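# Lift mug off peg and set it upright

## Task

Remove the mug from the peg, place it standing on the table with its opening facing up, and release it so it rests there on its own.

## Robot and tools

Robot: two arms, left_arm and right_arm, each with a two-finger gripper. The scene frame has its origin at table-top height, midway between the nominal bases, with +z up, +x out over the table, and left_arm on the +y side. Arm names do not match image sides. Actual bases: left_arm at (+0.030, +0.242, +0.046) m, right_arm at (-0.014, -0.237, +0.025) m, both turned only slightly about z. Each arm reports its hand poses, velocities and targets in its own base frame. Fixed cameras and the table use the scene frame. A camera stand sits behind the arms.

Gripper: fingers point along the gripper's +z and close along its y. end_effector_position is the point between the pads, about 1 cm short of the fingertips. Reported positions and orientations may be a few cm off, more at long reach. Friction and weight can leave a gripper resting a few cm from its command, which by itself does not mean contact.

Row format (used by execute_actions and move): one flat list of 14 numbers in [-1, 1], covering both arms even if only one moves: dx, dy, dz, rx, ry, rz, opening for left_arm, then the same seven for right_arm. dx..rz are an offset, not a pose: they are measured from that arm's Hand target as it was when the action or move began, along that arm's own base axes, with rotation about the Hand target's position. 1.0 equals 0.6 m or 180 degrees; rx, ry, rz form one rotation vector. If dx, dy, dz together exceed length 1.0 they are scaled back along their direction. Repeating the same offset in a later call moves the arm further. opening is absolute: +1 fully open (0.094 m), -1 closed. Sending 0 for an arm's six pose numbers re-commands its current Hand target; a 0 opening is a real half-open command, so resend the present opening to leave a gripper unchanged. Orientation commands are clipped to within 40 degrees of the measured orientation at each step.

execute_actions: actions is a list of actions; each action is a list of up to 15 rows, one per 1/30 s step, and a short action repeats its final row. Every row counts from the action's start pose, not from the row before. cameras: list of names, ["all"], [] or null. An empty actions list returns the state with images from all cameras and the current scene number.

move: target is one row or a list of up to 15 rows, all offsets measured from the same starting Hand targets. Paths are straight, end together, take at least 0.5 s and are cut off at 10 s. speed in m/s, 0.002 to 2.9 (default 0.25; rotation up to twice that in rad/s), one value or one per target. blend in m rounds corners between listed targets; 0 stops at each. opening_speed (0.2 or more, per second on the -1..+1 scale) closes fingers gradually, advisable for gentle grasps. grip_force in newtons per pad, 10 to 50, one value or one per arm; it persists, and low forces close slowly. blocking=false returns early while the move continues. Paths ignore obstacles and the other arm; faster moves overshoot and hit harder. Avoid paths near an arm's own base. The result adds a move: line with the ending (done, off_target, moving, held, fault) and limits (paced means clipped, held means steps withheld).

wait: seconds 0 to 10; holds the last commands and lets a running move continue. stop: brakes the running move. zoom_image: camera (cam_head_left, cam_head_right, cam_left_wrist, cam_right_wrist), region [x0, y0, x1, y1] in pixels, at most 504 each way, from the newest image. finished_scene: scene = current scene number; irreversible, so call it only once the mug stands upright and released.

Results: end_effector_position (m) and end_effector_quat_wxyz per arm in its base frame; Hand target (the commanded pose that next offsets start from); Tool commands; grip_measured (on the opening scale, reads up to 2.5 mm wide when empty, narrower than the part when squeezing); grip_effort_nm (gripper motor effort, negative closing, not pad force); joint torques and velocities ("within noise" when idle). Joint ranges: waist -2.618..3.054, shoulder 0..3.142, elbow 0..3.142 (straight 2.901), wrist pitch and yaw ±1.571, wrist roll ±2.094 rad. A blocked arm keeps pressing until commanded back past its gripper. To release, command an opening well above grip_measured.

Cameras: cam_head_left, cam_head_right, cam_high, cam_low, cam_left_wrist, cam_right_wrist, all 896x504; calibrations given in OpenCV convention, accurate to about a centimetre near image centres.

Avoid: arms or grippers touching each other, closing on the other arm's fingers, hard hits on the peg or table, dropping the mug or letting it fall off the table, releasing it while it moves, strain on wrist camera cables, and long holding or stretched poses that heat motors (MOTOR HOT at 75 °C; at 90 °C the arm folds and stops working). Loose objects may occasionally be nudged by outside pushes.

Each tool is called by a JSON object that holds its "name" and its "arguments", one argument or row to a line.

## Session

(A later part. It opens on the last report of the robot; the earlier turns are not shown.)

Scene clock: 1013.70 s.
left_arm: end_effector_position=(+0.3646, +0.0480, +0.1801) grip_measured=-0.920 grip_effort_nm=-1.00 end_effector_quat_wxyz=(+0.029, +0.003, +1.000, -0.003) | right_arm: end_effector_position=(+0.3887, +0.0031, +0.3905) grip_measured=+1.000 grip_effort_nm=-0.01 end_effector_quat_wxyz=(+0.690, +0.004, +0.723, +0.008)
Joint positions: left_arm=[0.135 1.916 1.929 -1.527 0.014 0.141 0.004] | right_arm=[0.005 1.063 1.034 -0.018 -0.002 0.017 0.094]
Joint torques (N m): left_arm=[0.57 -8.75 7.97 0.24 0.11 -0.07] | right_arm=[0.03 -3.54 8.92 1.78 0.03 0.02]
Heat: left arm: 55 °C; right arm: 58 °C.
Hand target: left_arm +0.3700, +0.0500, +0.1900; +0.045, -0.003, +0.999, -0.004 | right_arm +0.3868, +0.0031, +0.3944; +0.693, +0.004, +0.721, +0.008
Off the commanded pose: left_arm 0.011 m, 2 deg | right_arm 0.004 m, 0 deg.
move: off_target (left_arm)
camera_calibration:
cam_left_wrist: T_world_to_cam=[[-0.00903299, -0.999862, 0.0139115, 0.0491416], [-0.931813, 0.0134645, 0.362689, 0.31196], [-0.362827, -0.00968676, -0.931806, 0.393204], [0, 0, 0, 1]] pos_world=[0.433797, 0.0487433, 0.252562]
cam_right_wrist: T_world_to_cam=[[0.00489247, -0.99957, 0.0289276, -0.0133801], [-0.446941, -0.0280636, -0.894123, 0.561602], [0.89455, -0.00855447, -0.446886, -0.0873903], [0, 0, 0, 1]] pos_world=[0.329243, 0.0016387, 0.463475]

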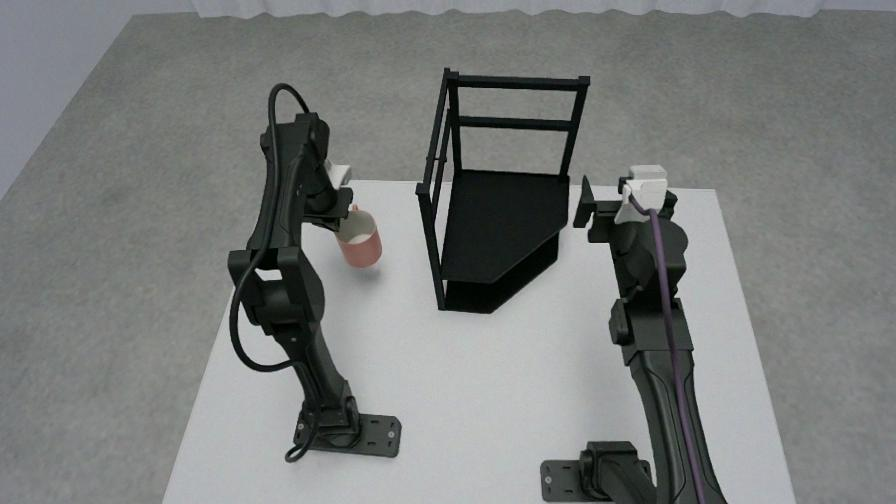

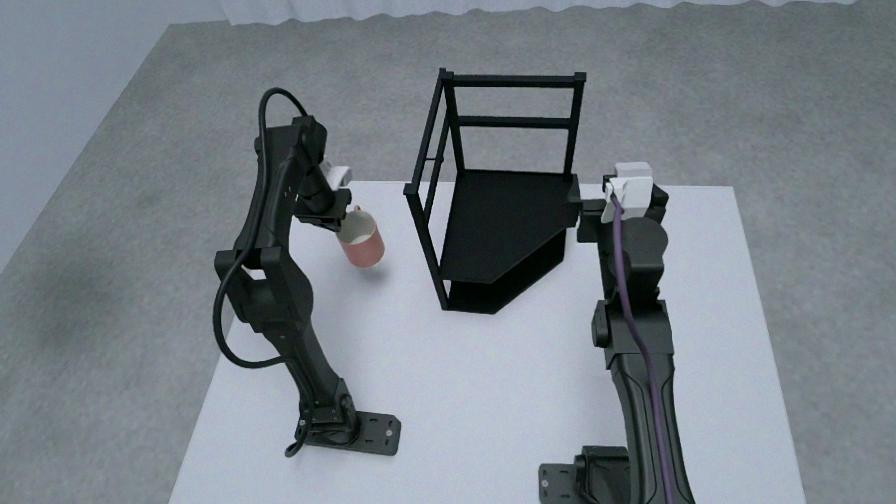

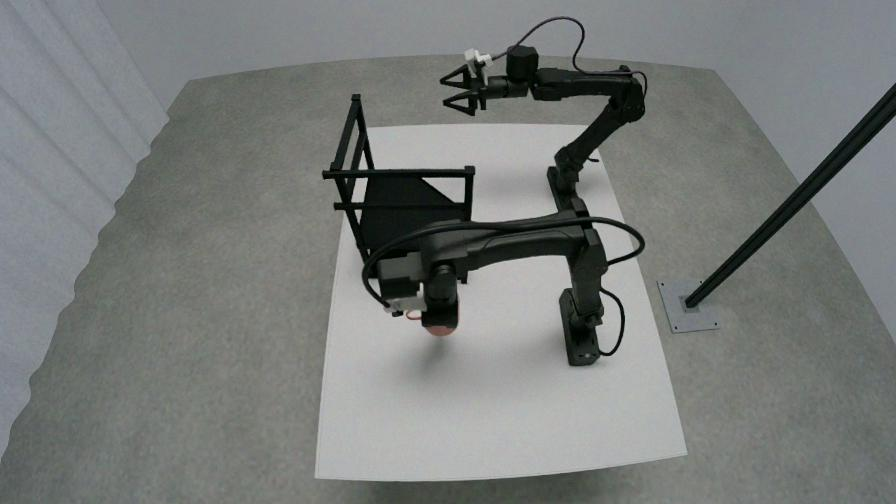

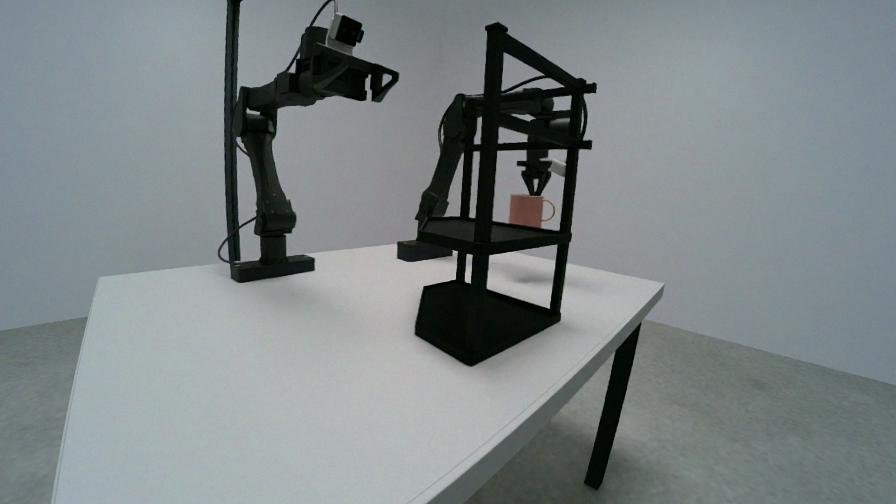

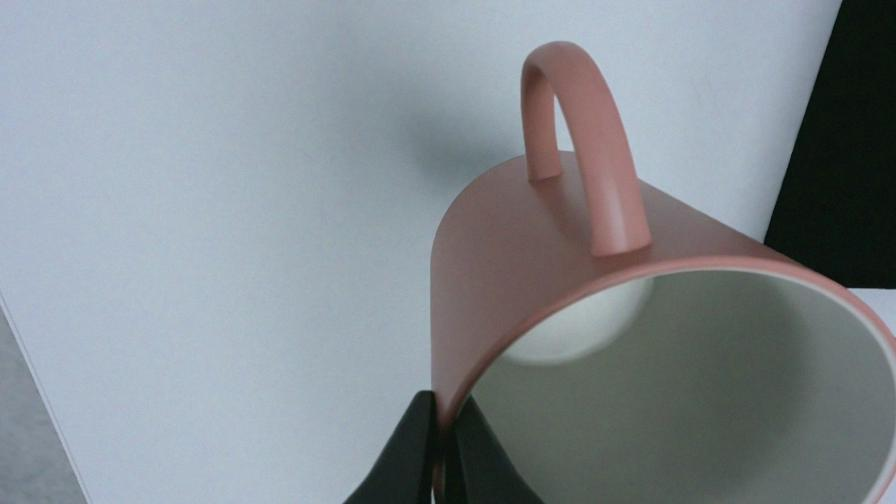

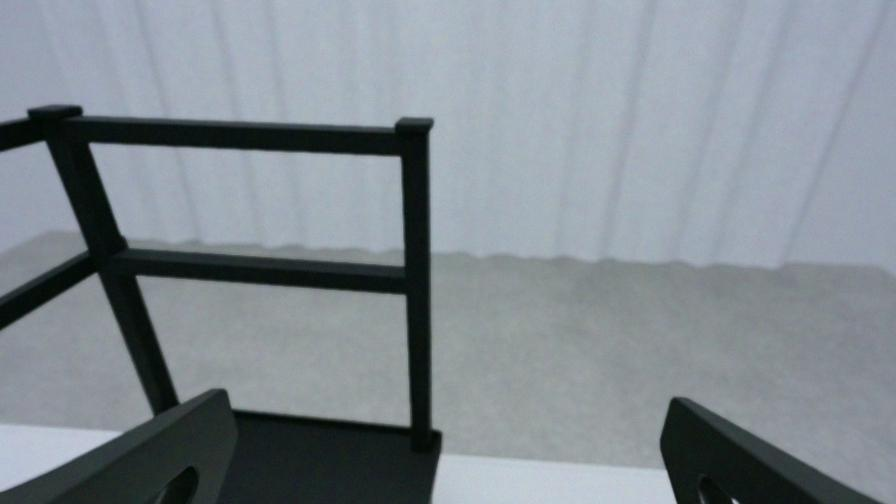

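{"name": "move", "arguments": {
  "target": [0, 0, -0.2083, -0.0111, -0.0083, 0, -1, 0, 0, 0, 0, 0, 0, 1],
  "speed": 0.15,
  "cameras": ["cam_head_left", "cam_head_right", "cam_high", "cam_low"]
}}

{"name": "zoom_image", "arguments": {
  "camera": "cam_head_left",
  "region": [300, 180, 420, 300]
}}

{"name": "zoom_image", "arguments": {
  "camera": "cam_low",
  "region": [470, 130, 600, 290]
}}

{"name": "zoom_image", "arguments": {
  "camera": "cam_high",
  "region": [370, 250, 510, 370]
}}

Scene clock: 1073.43 s.
left_arm: end_effector_position=(+0.3613, +0.0502, +0.0509) grip_measured=-0.920 grip_effort_nm=-1.00 end_effector_quat_wxyz=(+0.027, -0.004, +1.000, -0.015) | right_arm: end_effector_position=(+0.3887, +0.0031, +0.3905) grip_measured=+1.000 grip_effort_nm=-0.01 end_effector_quat_wxyz=(+0.690, +0.004, +0.723, +0.008)
Joint positions: left_arm=[0.154 1.916 1.411 -1.017 0.038 0.145 0.004] | right_arm=[0.005 1.063 1.034 -0.018 -0.002 0.017 0.094]
Joint torques (N m): left_arm=[0.51 -12.11 5.27 0.46 0.26 0.08] | right_arm=[-0.02 -3.4 9.06 1.75 0 0.03]
Heat: left arm: 48 °C; right arm: 58 °C.
Hand target: left_arm +0.3700, +0.0499, +0.0650; +0.057, -0.004, +0.998, -0.022 | right_arm +0.3868, +0.0031, +0.3944; +0.693, +0.004, +0.721, +0.008
Off the commanded pose: left_arm 0.017 m, 4 deg | right_arm 0.004 m, 0 deg.
move: off_target (left_arm)
Images, in order (width x height): cam_head_left 896x504, cam_head_right 896x504, cam_high 896x504, cam_low 896x504.

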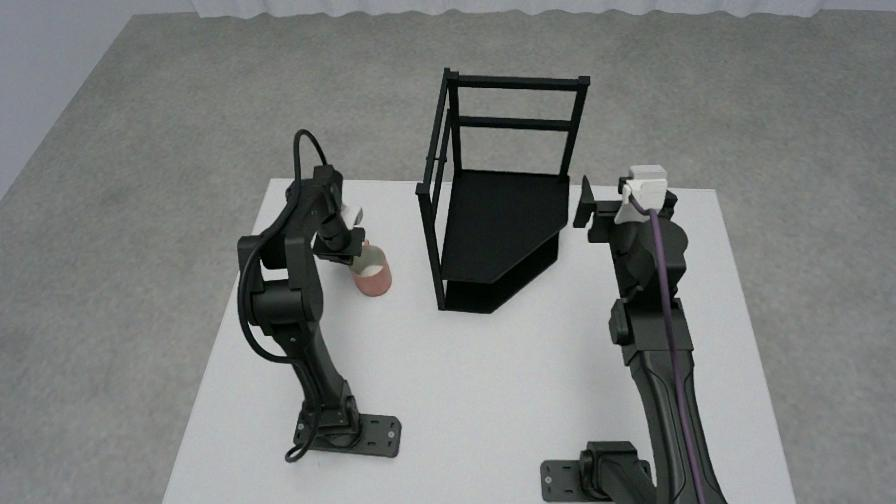

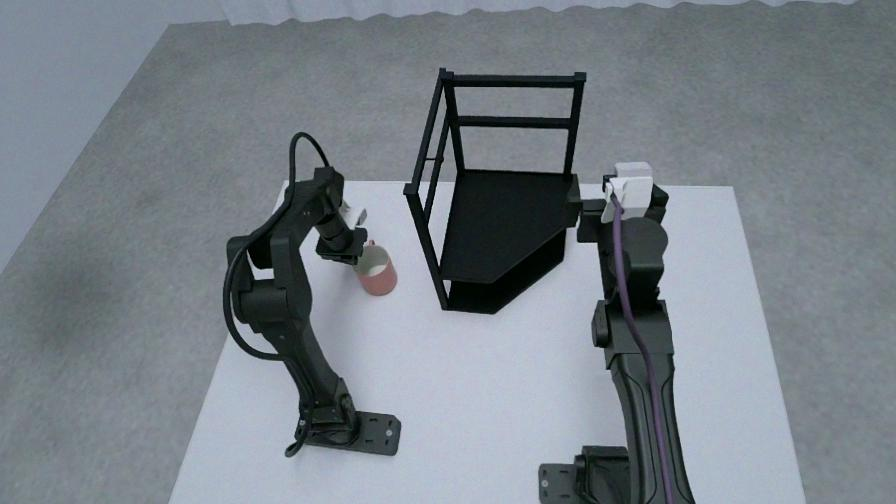

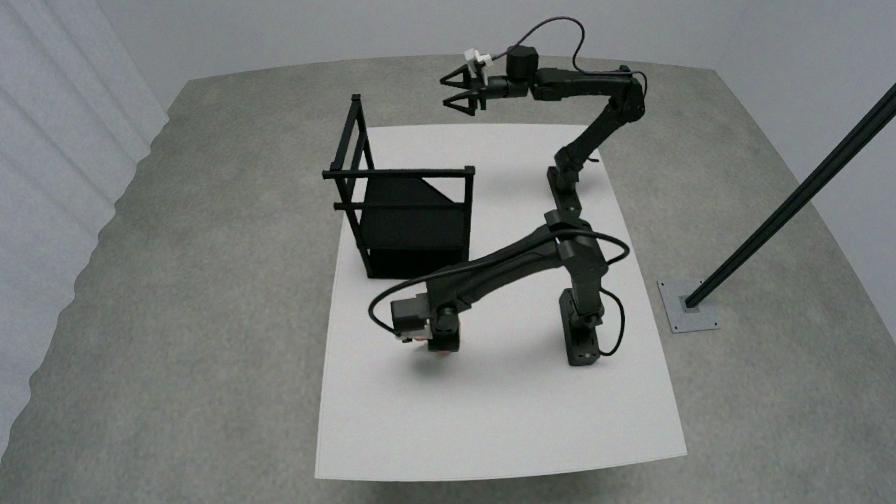

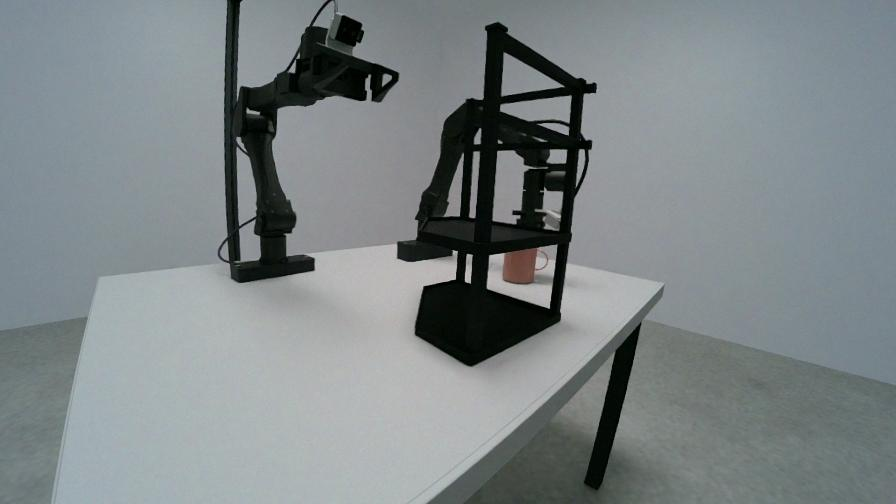

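Scaled by 4.200 from the camera's 896x504 image, which has a finer 1280x720 frame.

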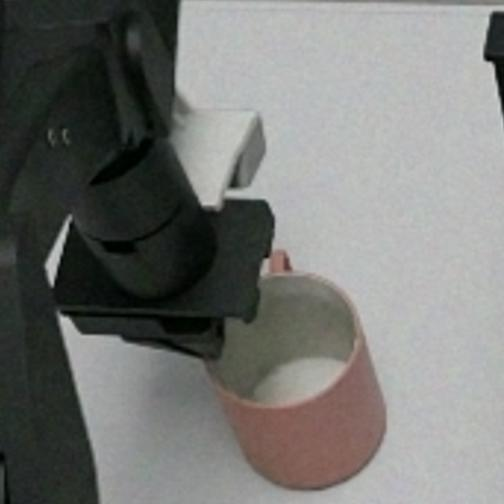

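Scaled by 3.150 from the camera's 896x504 image, which has a finer 1280x720 frame.

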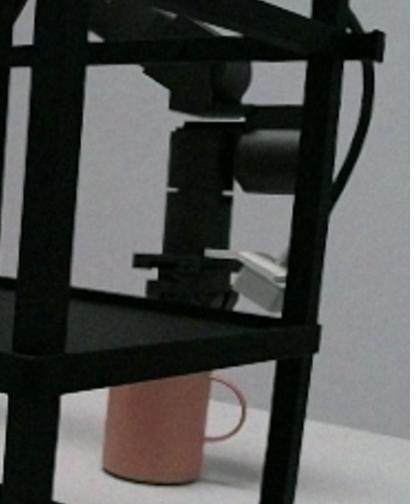

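Scaled by 3.600 from the camera's 896x504 image, which has a finer 1280x720 frame.

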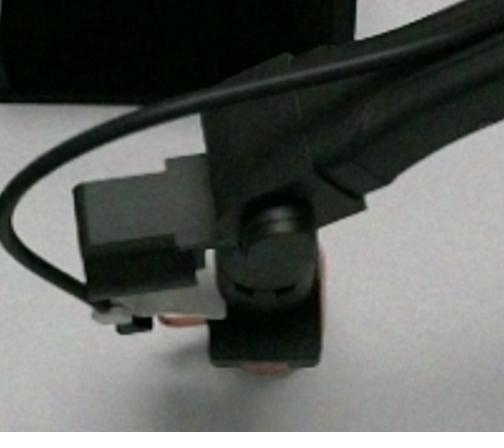

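{"name": "move", "arguments": {
  "target": [0, 0, -0.01, 0, 0, 0, -1, 0, 0, 0, 0, 0, 0, 1],
  "speed": 0.03,
  "cameras": ["cam_head_left", "cam_low"]
}}

{"name": "zoom_image", "arguments": {
  "camera": "cam_low",
  "region": [490, 240, 560, 300]
}}

{"name": "zoom_image", "arguments": {
  "camera": "cam_head_left",
  "region": [330, 230, 410, 310]
}}

Scene clock: 1089.83 s.
left_arm: end_effector_position=(+0.3615, +0.0499, +0.0471) grip_measured=-0.920 grip_effort_nm=-1.00 end_effector_quat_wxyz=(+0.029, -0.004, +0.999, -0.016) | right_arm: end_effector_position=(+0.3887, +0.0031, +0.3905) grip_measured=+1.000 grip_effort_nm=-0.01 end_effector_quat_wxyz=(+0.690, +0.004, +0.723, +0.008)
Joint positions: left_arm=[0.154 1.916 1.396 -0.997 0.04 0.145 0.004] | right_arm=[0.005 1.063 1.034 -0.018 -0.002 0.017 0.094]
Joint torques (N m): left_arm=[0.53 -11.59 5.15 0.51 0.27 0.08] | right_arm=[-0.05 -3.44 9.17 1.74 0 0]
Heat: left arm: 46 °C; right arm: 58 °C.
Hand target: left_arm +0.3700, +0.0499, +0.0590; +0.057, -0.004, +0.998, -0.022 | right_arm +0.3868, +0.0031, +0.3944; +0.693, +0.004, +0.721, +0.008
Off the commanded pose: left_arm 0.015 m, 3 deg | right_arm 0.004 m, 0 deg.
move: off_target (left_arm)
Images, in order (width x height): cam_head_left 896x504, cam_low 896x504.

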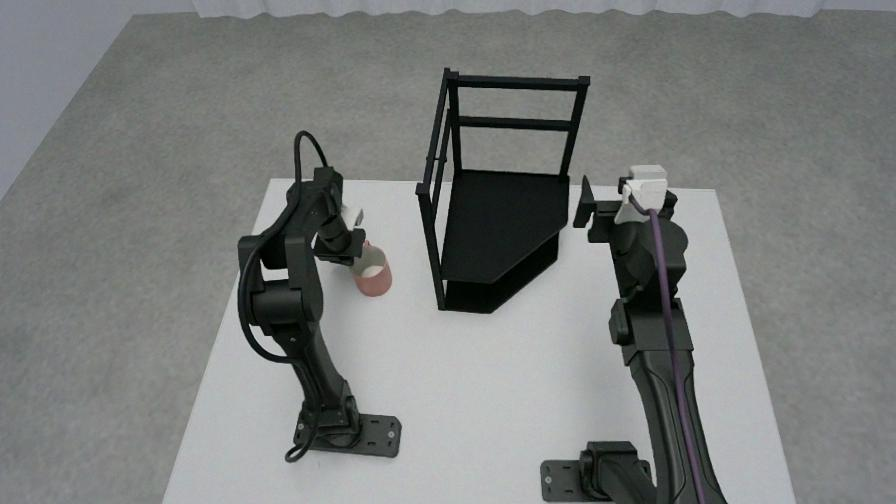

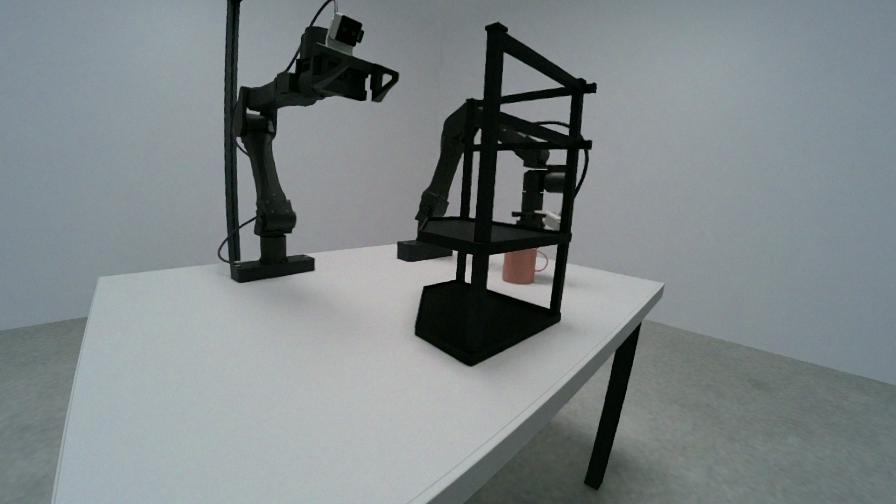

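Scaled by 7.200 from the camera's 896x504 image, which has a finer 1280x720 frame.

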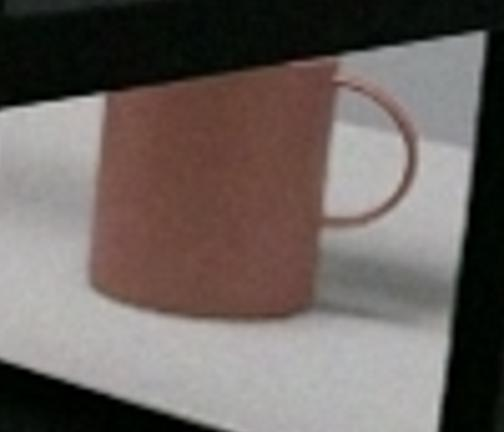

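Scaled by 6.300 from the camera's 896x504 image, which has a finer 1280x720 frame.

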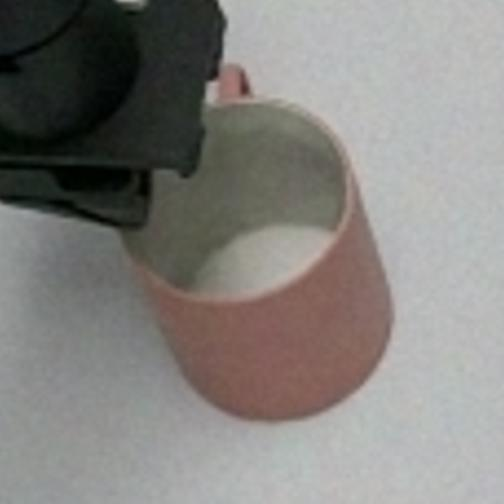

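{"name": "move", "arguments": {
  "target": [0, 0, -0.0083, 0, 0, 0, -1, 0, 0, 0, 0, 0, 0, 1],
  "speed": 0.03,
  "cameras": ["cam_head_left", "cam_low"]
}}

{"name": "zoom_image", "arguments": {
  "camera": "cam_low",
  "region": [490, 240, 560, 300]
}}

Scene clock: 1103.97 s.
left_arm: end_effector_position=(+0.3621, +0.0486, +0.0460) grip_measured=-0.920 grip_effort_nm=-1.00 end_effector_quat_wxyz=(+0.031, -0.004, +0.999, -0.020) | right_arm: end_effector_position=(+0.3887, +0.0031, +0.3905) grip_measured=+1.000 grip_effort_nm=-0.01 end_effector_quat_wxyz=(+0.690, +0.004, +0.723, +0.008)
Joint positions: left_arm=[0.154 1.916 1.391 -0.989 0.048 0.146 0.004] | right_arm=[0.005 1.063 1.034 -0.018 -0.002 0.017 0.094]
Joint torques (N m): left_arm=[0.49 -11.11 4.51 0.58 0.2 0.07] | right_arm=[-0.05 -3.71 9.24 1.77 -0.01 0.02]
Heat: left arm: 46 °C; right arm: 58 °C.
Hand target: left_arm +0.3700, +0.0499, +0.0541; +0.057, -0.004, +0.998, -0.022 | right_arm +0.3868, +0.0031, +0.3944; +0.693, +0.004, +0.721, +0.008
Off the commanded pose: left_arm 0.011 m, 3 deg | right_arm 0.004 m, 0 deg.
move: off_target (left_arm)
Images, in order (width x height): cam_head_left 896x504, cam_low 896x504.

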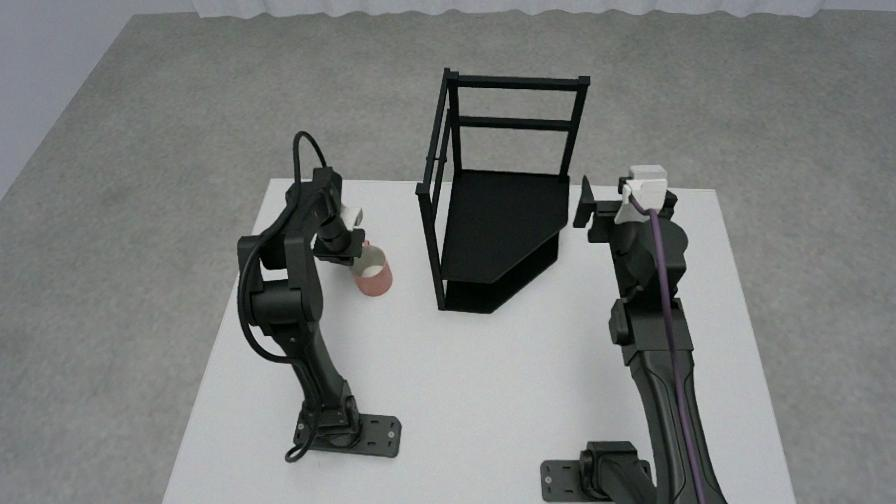

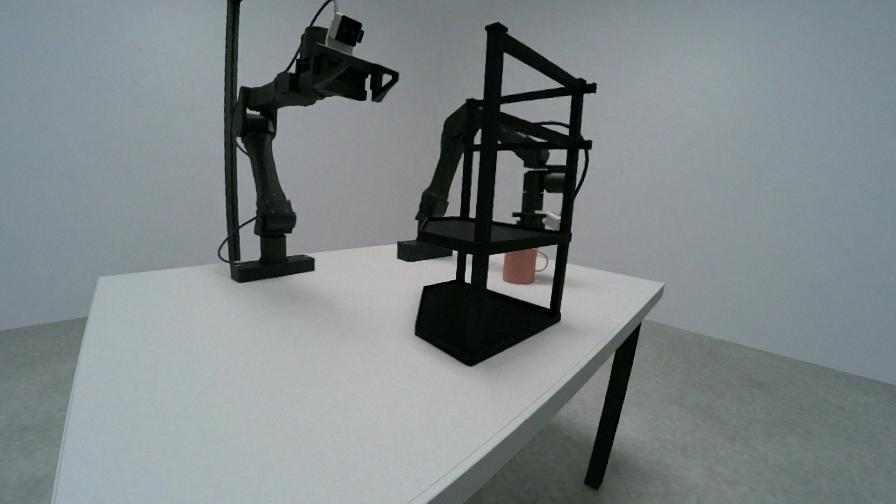

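Scaled by 7.200 from the camera's 896x504 image, which has a finer 1280x720 frame.

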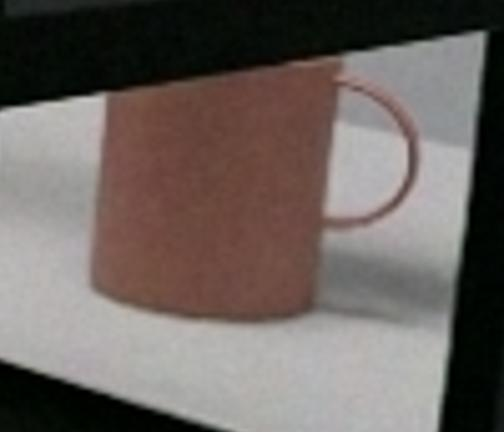

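{"name": "move", "arguments": {
  "target": [0, 0, -0.0067, 0, 0, 0, -1, 0, 0, 0, 0, 0, 0, 1],
  "speed": 0.03,
  "cameras": ["cam_head_left", "cam_low", "cam_left_wrist"]
}}

{"name": "zoom_image", "arguments": {
  "camera": "cam_low",
  "region": [490, 240, 560, 300]
}}

Scene clock: 1113.90 s.
left_arm: end_effector_position=(+0.3621, +0.0485, +0.0456) grip_measured=-0.920 grip_effort_nm=-1.00 end_effector_quat_wxyz=(+0.032, -0.003, +0.999, -0.020) | right_arm: end_effector_position=(+0.3887, +0.0031, +0.3905) grip_measured=+1.000 grip_effort_nm=-0.01 end_effector_quat_wxyz=(+0.690, +0.004, +0.723, +0.008)
Joint positions: left_arm=[0.154 1.916 1.389 -0.987 0.049 0.146 0.004] | right_arm=[0.005 1.063 1.034 -0.018 -0.002 0.017 0.094]
Joint torques (N m): left_arm=[0.55 -10.66 3.97 0.7 0.19 0.07] | right_arm=[-0.13 -3.41 8.99 1.79 -0.01 -0.03]
Heat: left arm: 45 °C; right arm: 58 °C.
Hand target: left_arm +0.3700, +0.0500, +0.0500; +0.057, -0.004, +0.998, -0.022 | right_arm +0.3868, +0.0031, +0.3944; +0.693, +0.004, +0.721, +0.008
Off the commanded pose: left_arm 0.009 m, 3 deg | right_arm 0.004 m, 0 deg.
move: off_target (left_arm)
camera_calibration:
cam_left_wrist: T_world_to_cam=[[0.00255476, -0.998866, 0.0475352, 0.0456698], [-0.933571, 0.0146536, 0.358093, 0.359236], [-0.358384, -0.0452923, -0.932475, 0.267101], [0, 0, 0, 1]] pos_world=[0.43098, 0.0524516, 0.118254]
Images, in order (width x height): cam_head_left 896x504, cam_low 896x504, cam_left_wrist 896x504.

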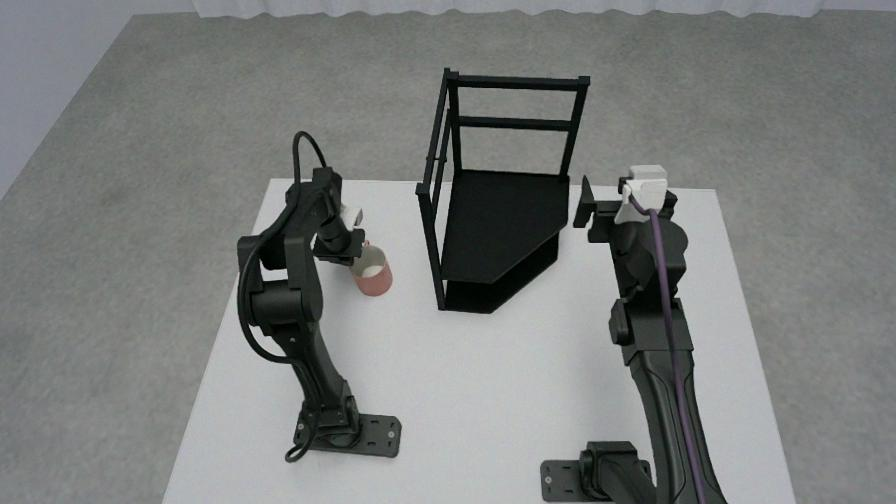

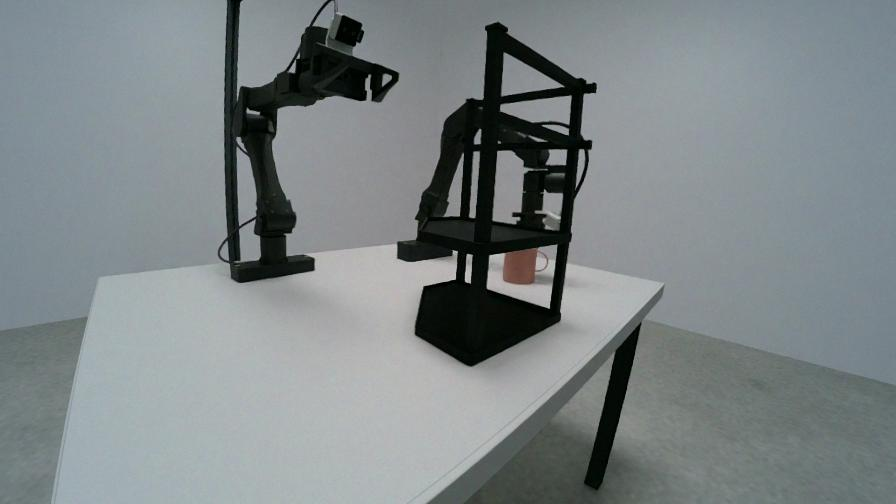

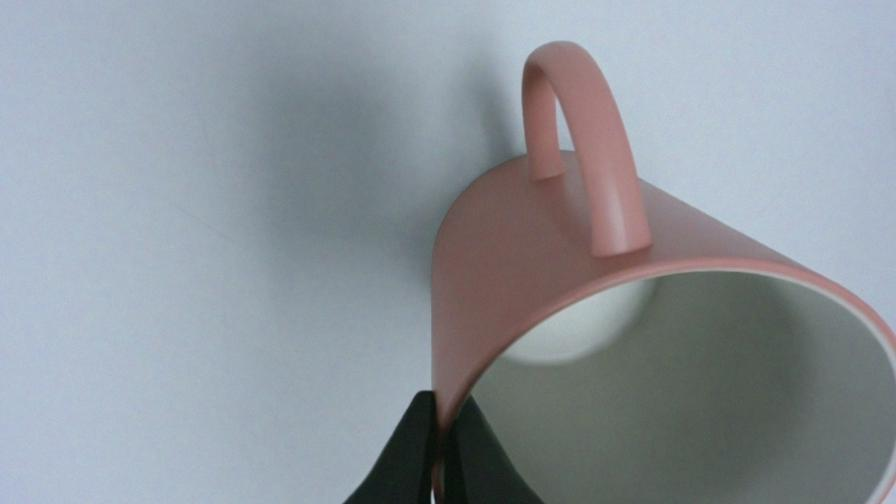

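Scaled by 7.200 from the camera's 896x504 image, which has a finer 1280x720 frame.

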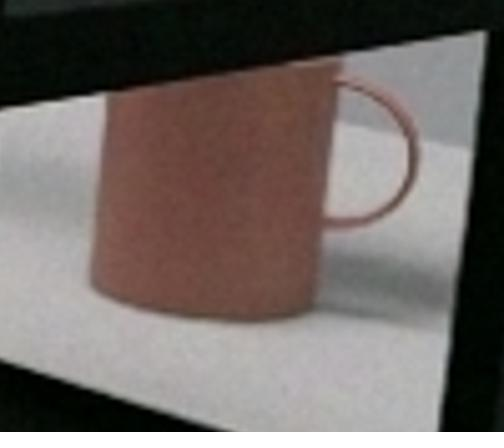

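{"name": "move", "arguments": {
  "target": [0, 0, 0, 0, 0, 0, -0.4, 0, 0, 0, 0, 0, 0, 1],
  "opening_speed": 0.4,
  "cameras": ["cam_head_left", "cam_low", "cam_left_wrist"]
}}

{"name": "zoom_image", "arguments": {
  "camera": "cam_head_left",
  "region": [330, 230, 410, 310]
}}

Scene clock: 1136.73 s.
left_arm: end_effector_position=(+0.3650, +0.0482, +0.0433) grip_measured=-0.401 grip_effort_nm=0.10 end_effector_quat_wxyz=(+0.039, -0.003, +0.999, -0.021) | right_arm: end_effector_position=(+0.3887, +0.0031, +0.3905) grip_measured=+1.000 grip_effort_nm=-0.01 end_effector_quat_wxyz=(+0.690, +0.004, +0.723, +0.008)
Joint positions: left_arm=[0.154 1.916 1.378 -0.962 0.053 0.146 0.028] | right_arm=[0.005 1.063 1.034 -0.018 -0.002 0.017 0.094]
Joint torques (N m): left_arm=[0.5 -10.66 4.64 0.53 0.15 0.05] | right_arm=[-0.23 -3.56 8.92 1.79 -0.02 0.01]
Heat: left arm: 45 °C; right arm: 59 °C.
Hand target: left_arm +0.3699, +0.0499, +0.0500; +0.057, -0.004, +0.998, -0.022 | right_arm +0.3868, +0.0031, +0.3944; +0.693, +0.004, +0.721, +0.008
Off the commanded pose: left_arm 0.009 m, 2 deg | right_arm 0.004 m, 0 deg.
move: done
camera_calibration:
cam_left_wrist: T_world_to_cam=[[0.00158559, -0.998774, 0.0494768, 0.045718], [-0.938789, 0.0155575, 0.344141, 0.365182], [-0.344489, -0.0469939, -0.937614, 0.261213], [0, 0, 0, 1]] pos_world=[0.432742, 0.052256, 0.11698]
Images, in order (width x height): cam_head_left 896x504, cam_low 896x504, cam_left_wrist 896x504.

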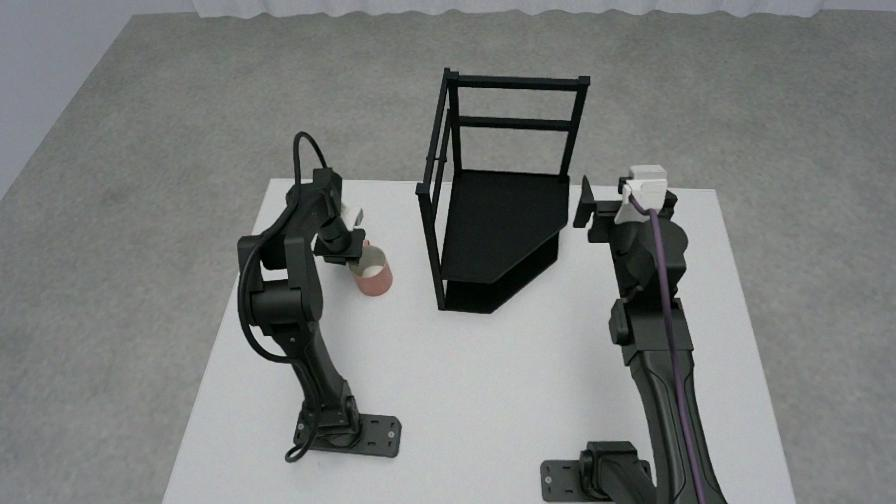

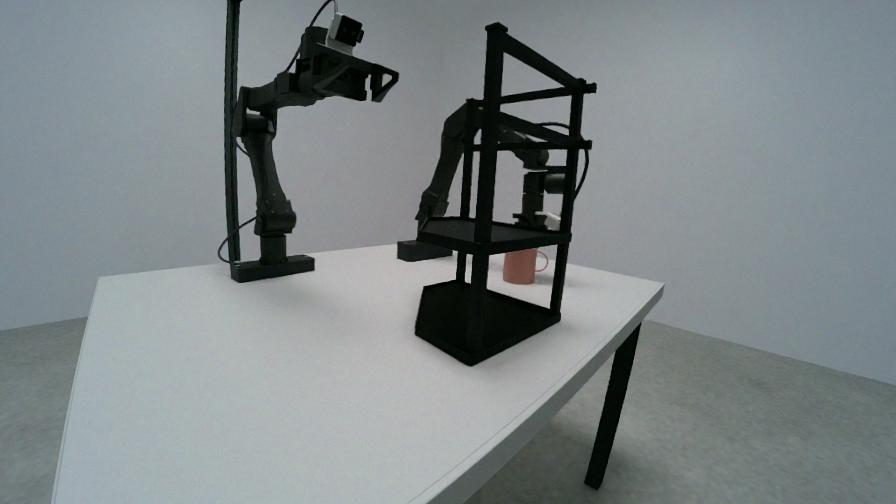

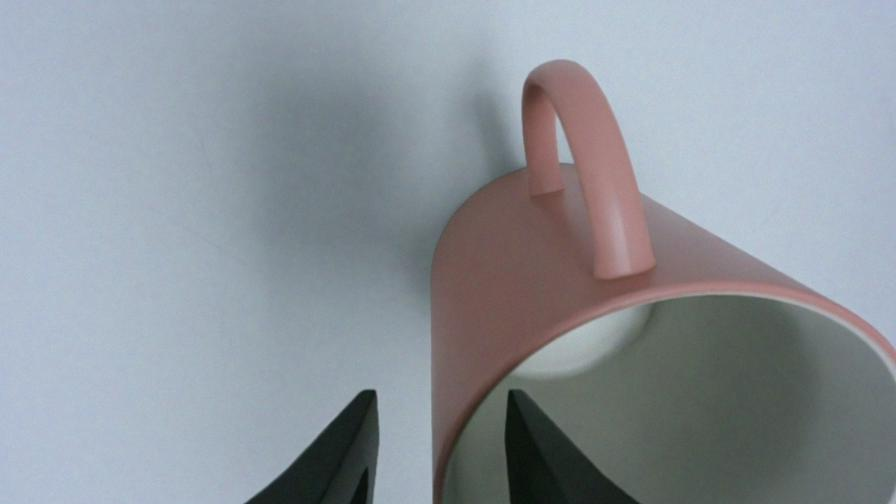

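Scaled by 6.300 from the camera's 896x504 image, which has a finer 1280x720 frame.

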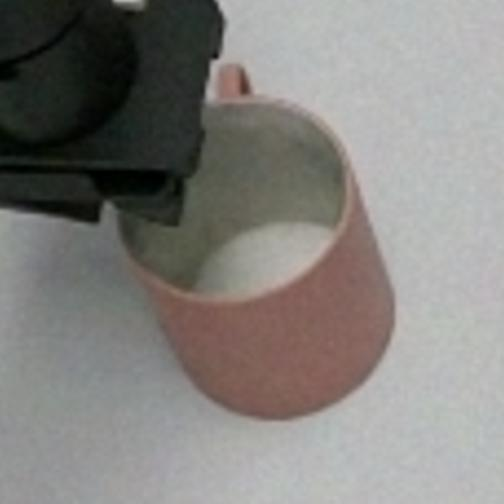

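{"name": "move", "arguments": {
  "target": [0, 0, 0.17, 0, 0, 0, -0.4, 0, 0, 0, 0, 0, 0, 1],
  "speed": 0.15,
  "cameras": ["cam_head_left", "cam_low", "cam_left_wrist"]
}}

{"name": "zoom_image", "arguments": {
  "camera": "cam_head_left",
  "region": [330, 230, 410, 310]
}}

{"name": "zoom_image", "arguments": {
  "camera": "cam_low",
  "region": [490, 240, 560, 300]
}}

Scene clock: 1145.60 s.
left_arm: end_effector_position=(+0.3667, +0.0484, +0.1331) grip_measured=-0.401 grip_effort_nm=0.10 end_effector_quat_wxyz=(+0.032, -0.003, +0.999, -0.022) | right_arm: end_effector_position=(+0.3887, +0.0031, +0.3905) grip_measured=+1.000 grip_effort_nm=-0.01 end_effector_quat_wxyz=(+0.690, +0.004, +0.723, +0.008)
Joint positions: left_arm=[0.154 1.895 1.711 -1.33 0.053 0.146 0.028] | right_arm=[0.005 1.063 1.034 -0.018 -0.002 0.017 0.094]
Joint torques (N m): left_arm=[0.55 -11.89 6.98 0.24 0.12 0.06] | right_arm=[-0.14 -3.45 9.13 1.79 0.05 0.01]
Heat: left arm: 45 °C; right arm: 59 °C.
Hand target: left_arm +0.3699, +0.0499, +0.1521; +0.058, -0.004, +0.998, -0.022 | right_arm +0.3868, +0.0031, +0.3944; +0.693, +0.004, +0.721, +0.008
Off the commanded pose: left_arm 0.019 m, 3 deg | right_arm 0.004 m, 0 deg.
move: off_target (left_arm)
camera_calibration:
cam_left_wrist: T_world_to_cam=[[0.00229992, -0.99866, 0.0516934, 0.0409534], [-0.933767, 0.0163552, 0.357509, 0.332309], [-0.357875, -0.0490919, -0.932478, 0.350328], [0, 0, 0, 1]] pos_world=[0.435578, 0.0526618, 0.205753]
Images, in order (width x height): cam_head_left 896x504, cam_low 896x504, cam_left_wrist 896x504.

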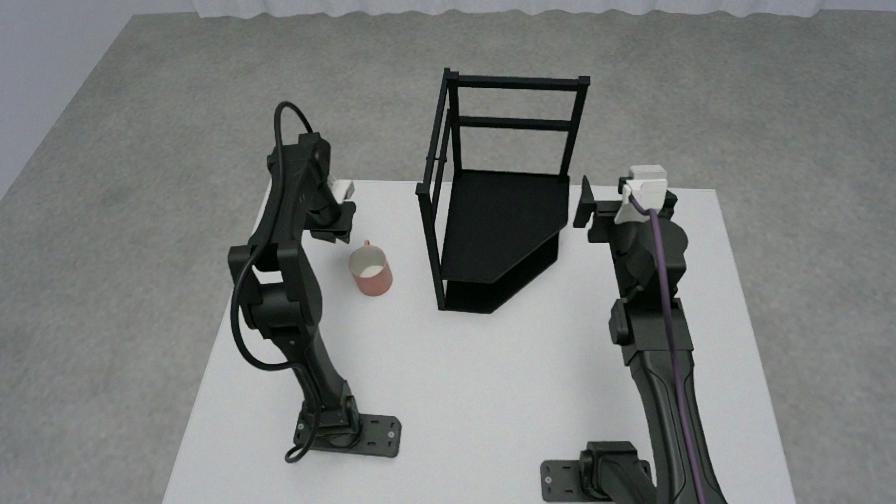

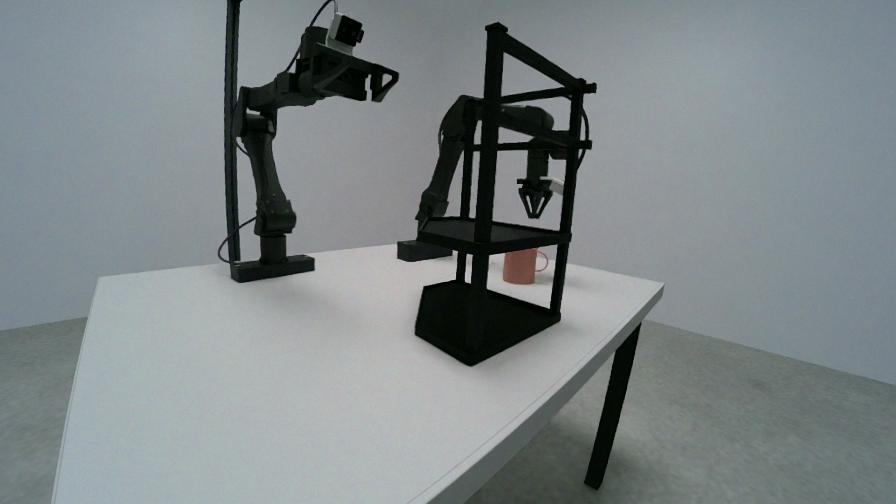

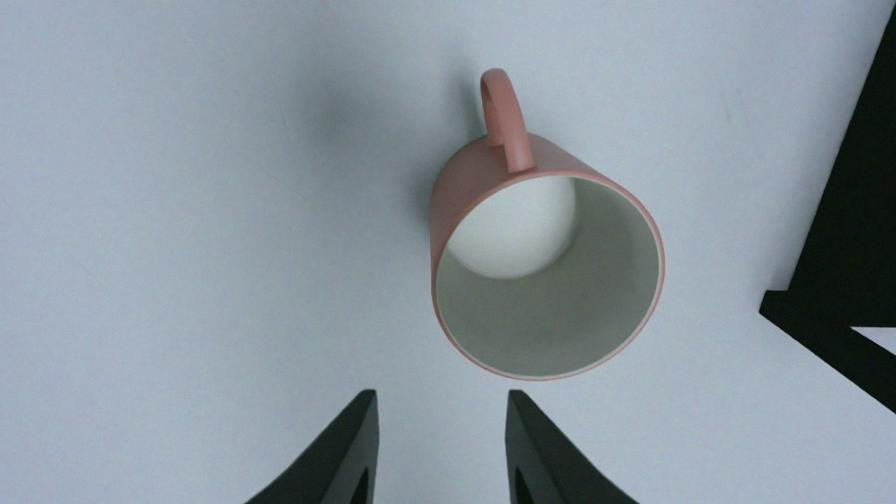

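Scaled by 6.300 from the camera's 896x504 image, which has a finer 1280x720 frame.

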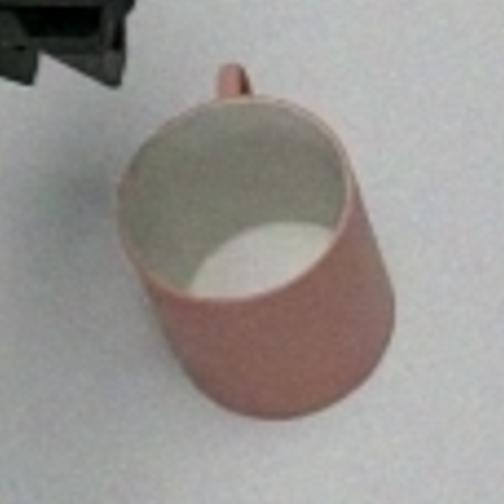

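Scaled by 7.200 from the camera's 896x504 image, which has a finer 1280x720 frame.

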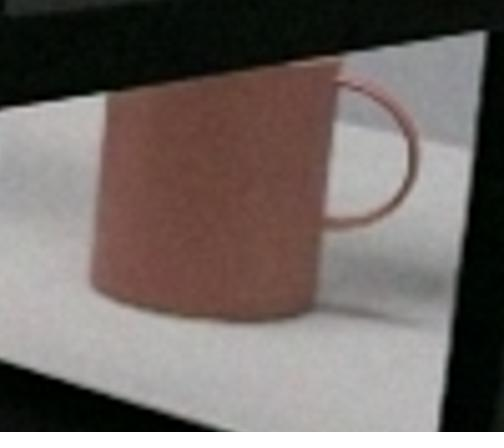

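{"name": "finished_scene", "arguments": {
  "scene": 1
}}

The scene is finished: the task was done.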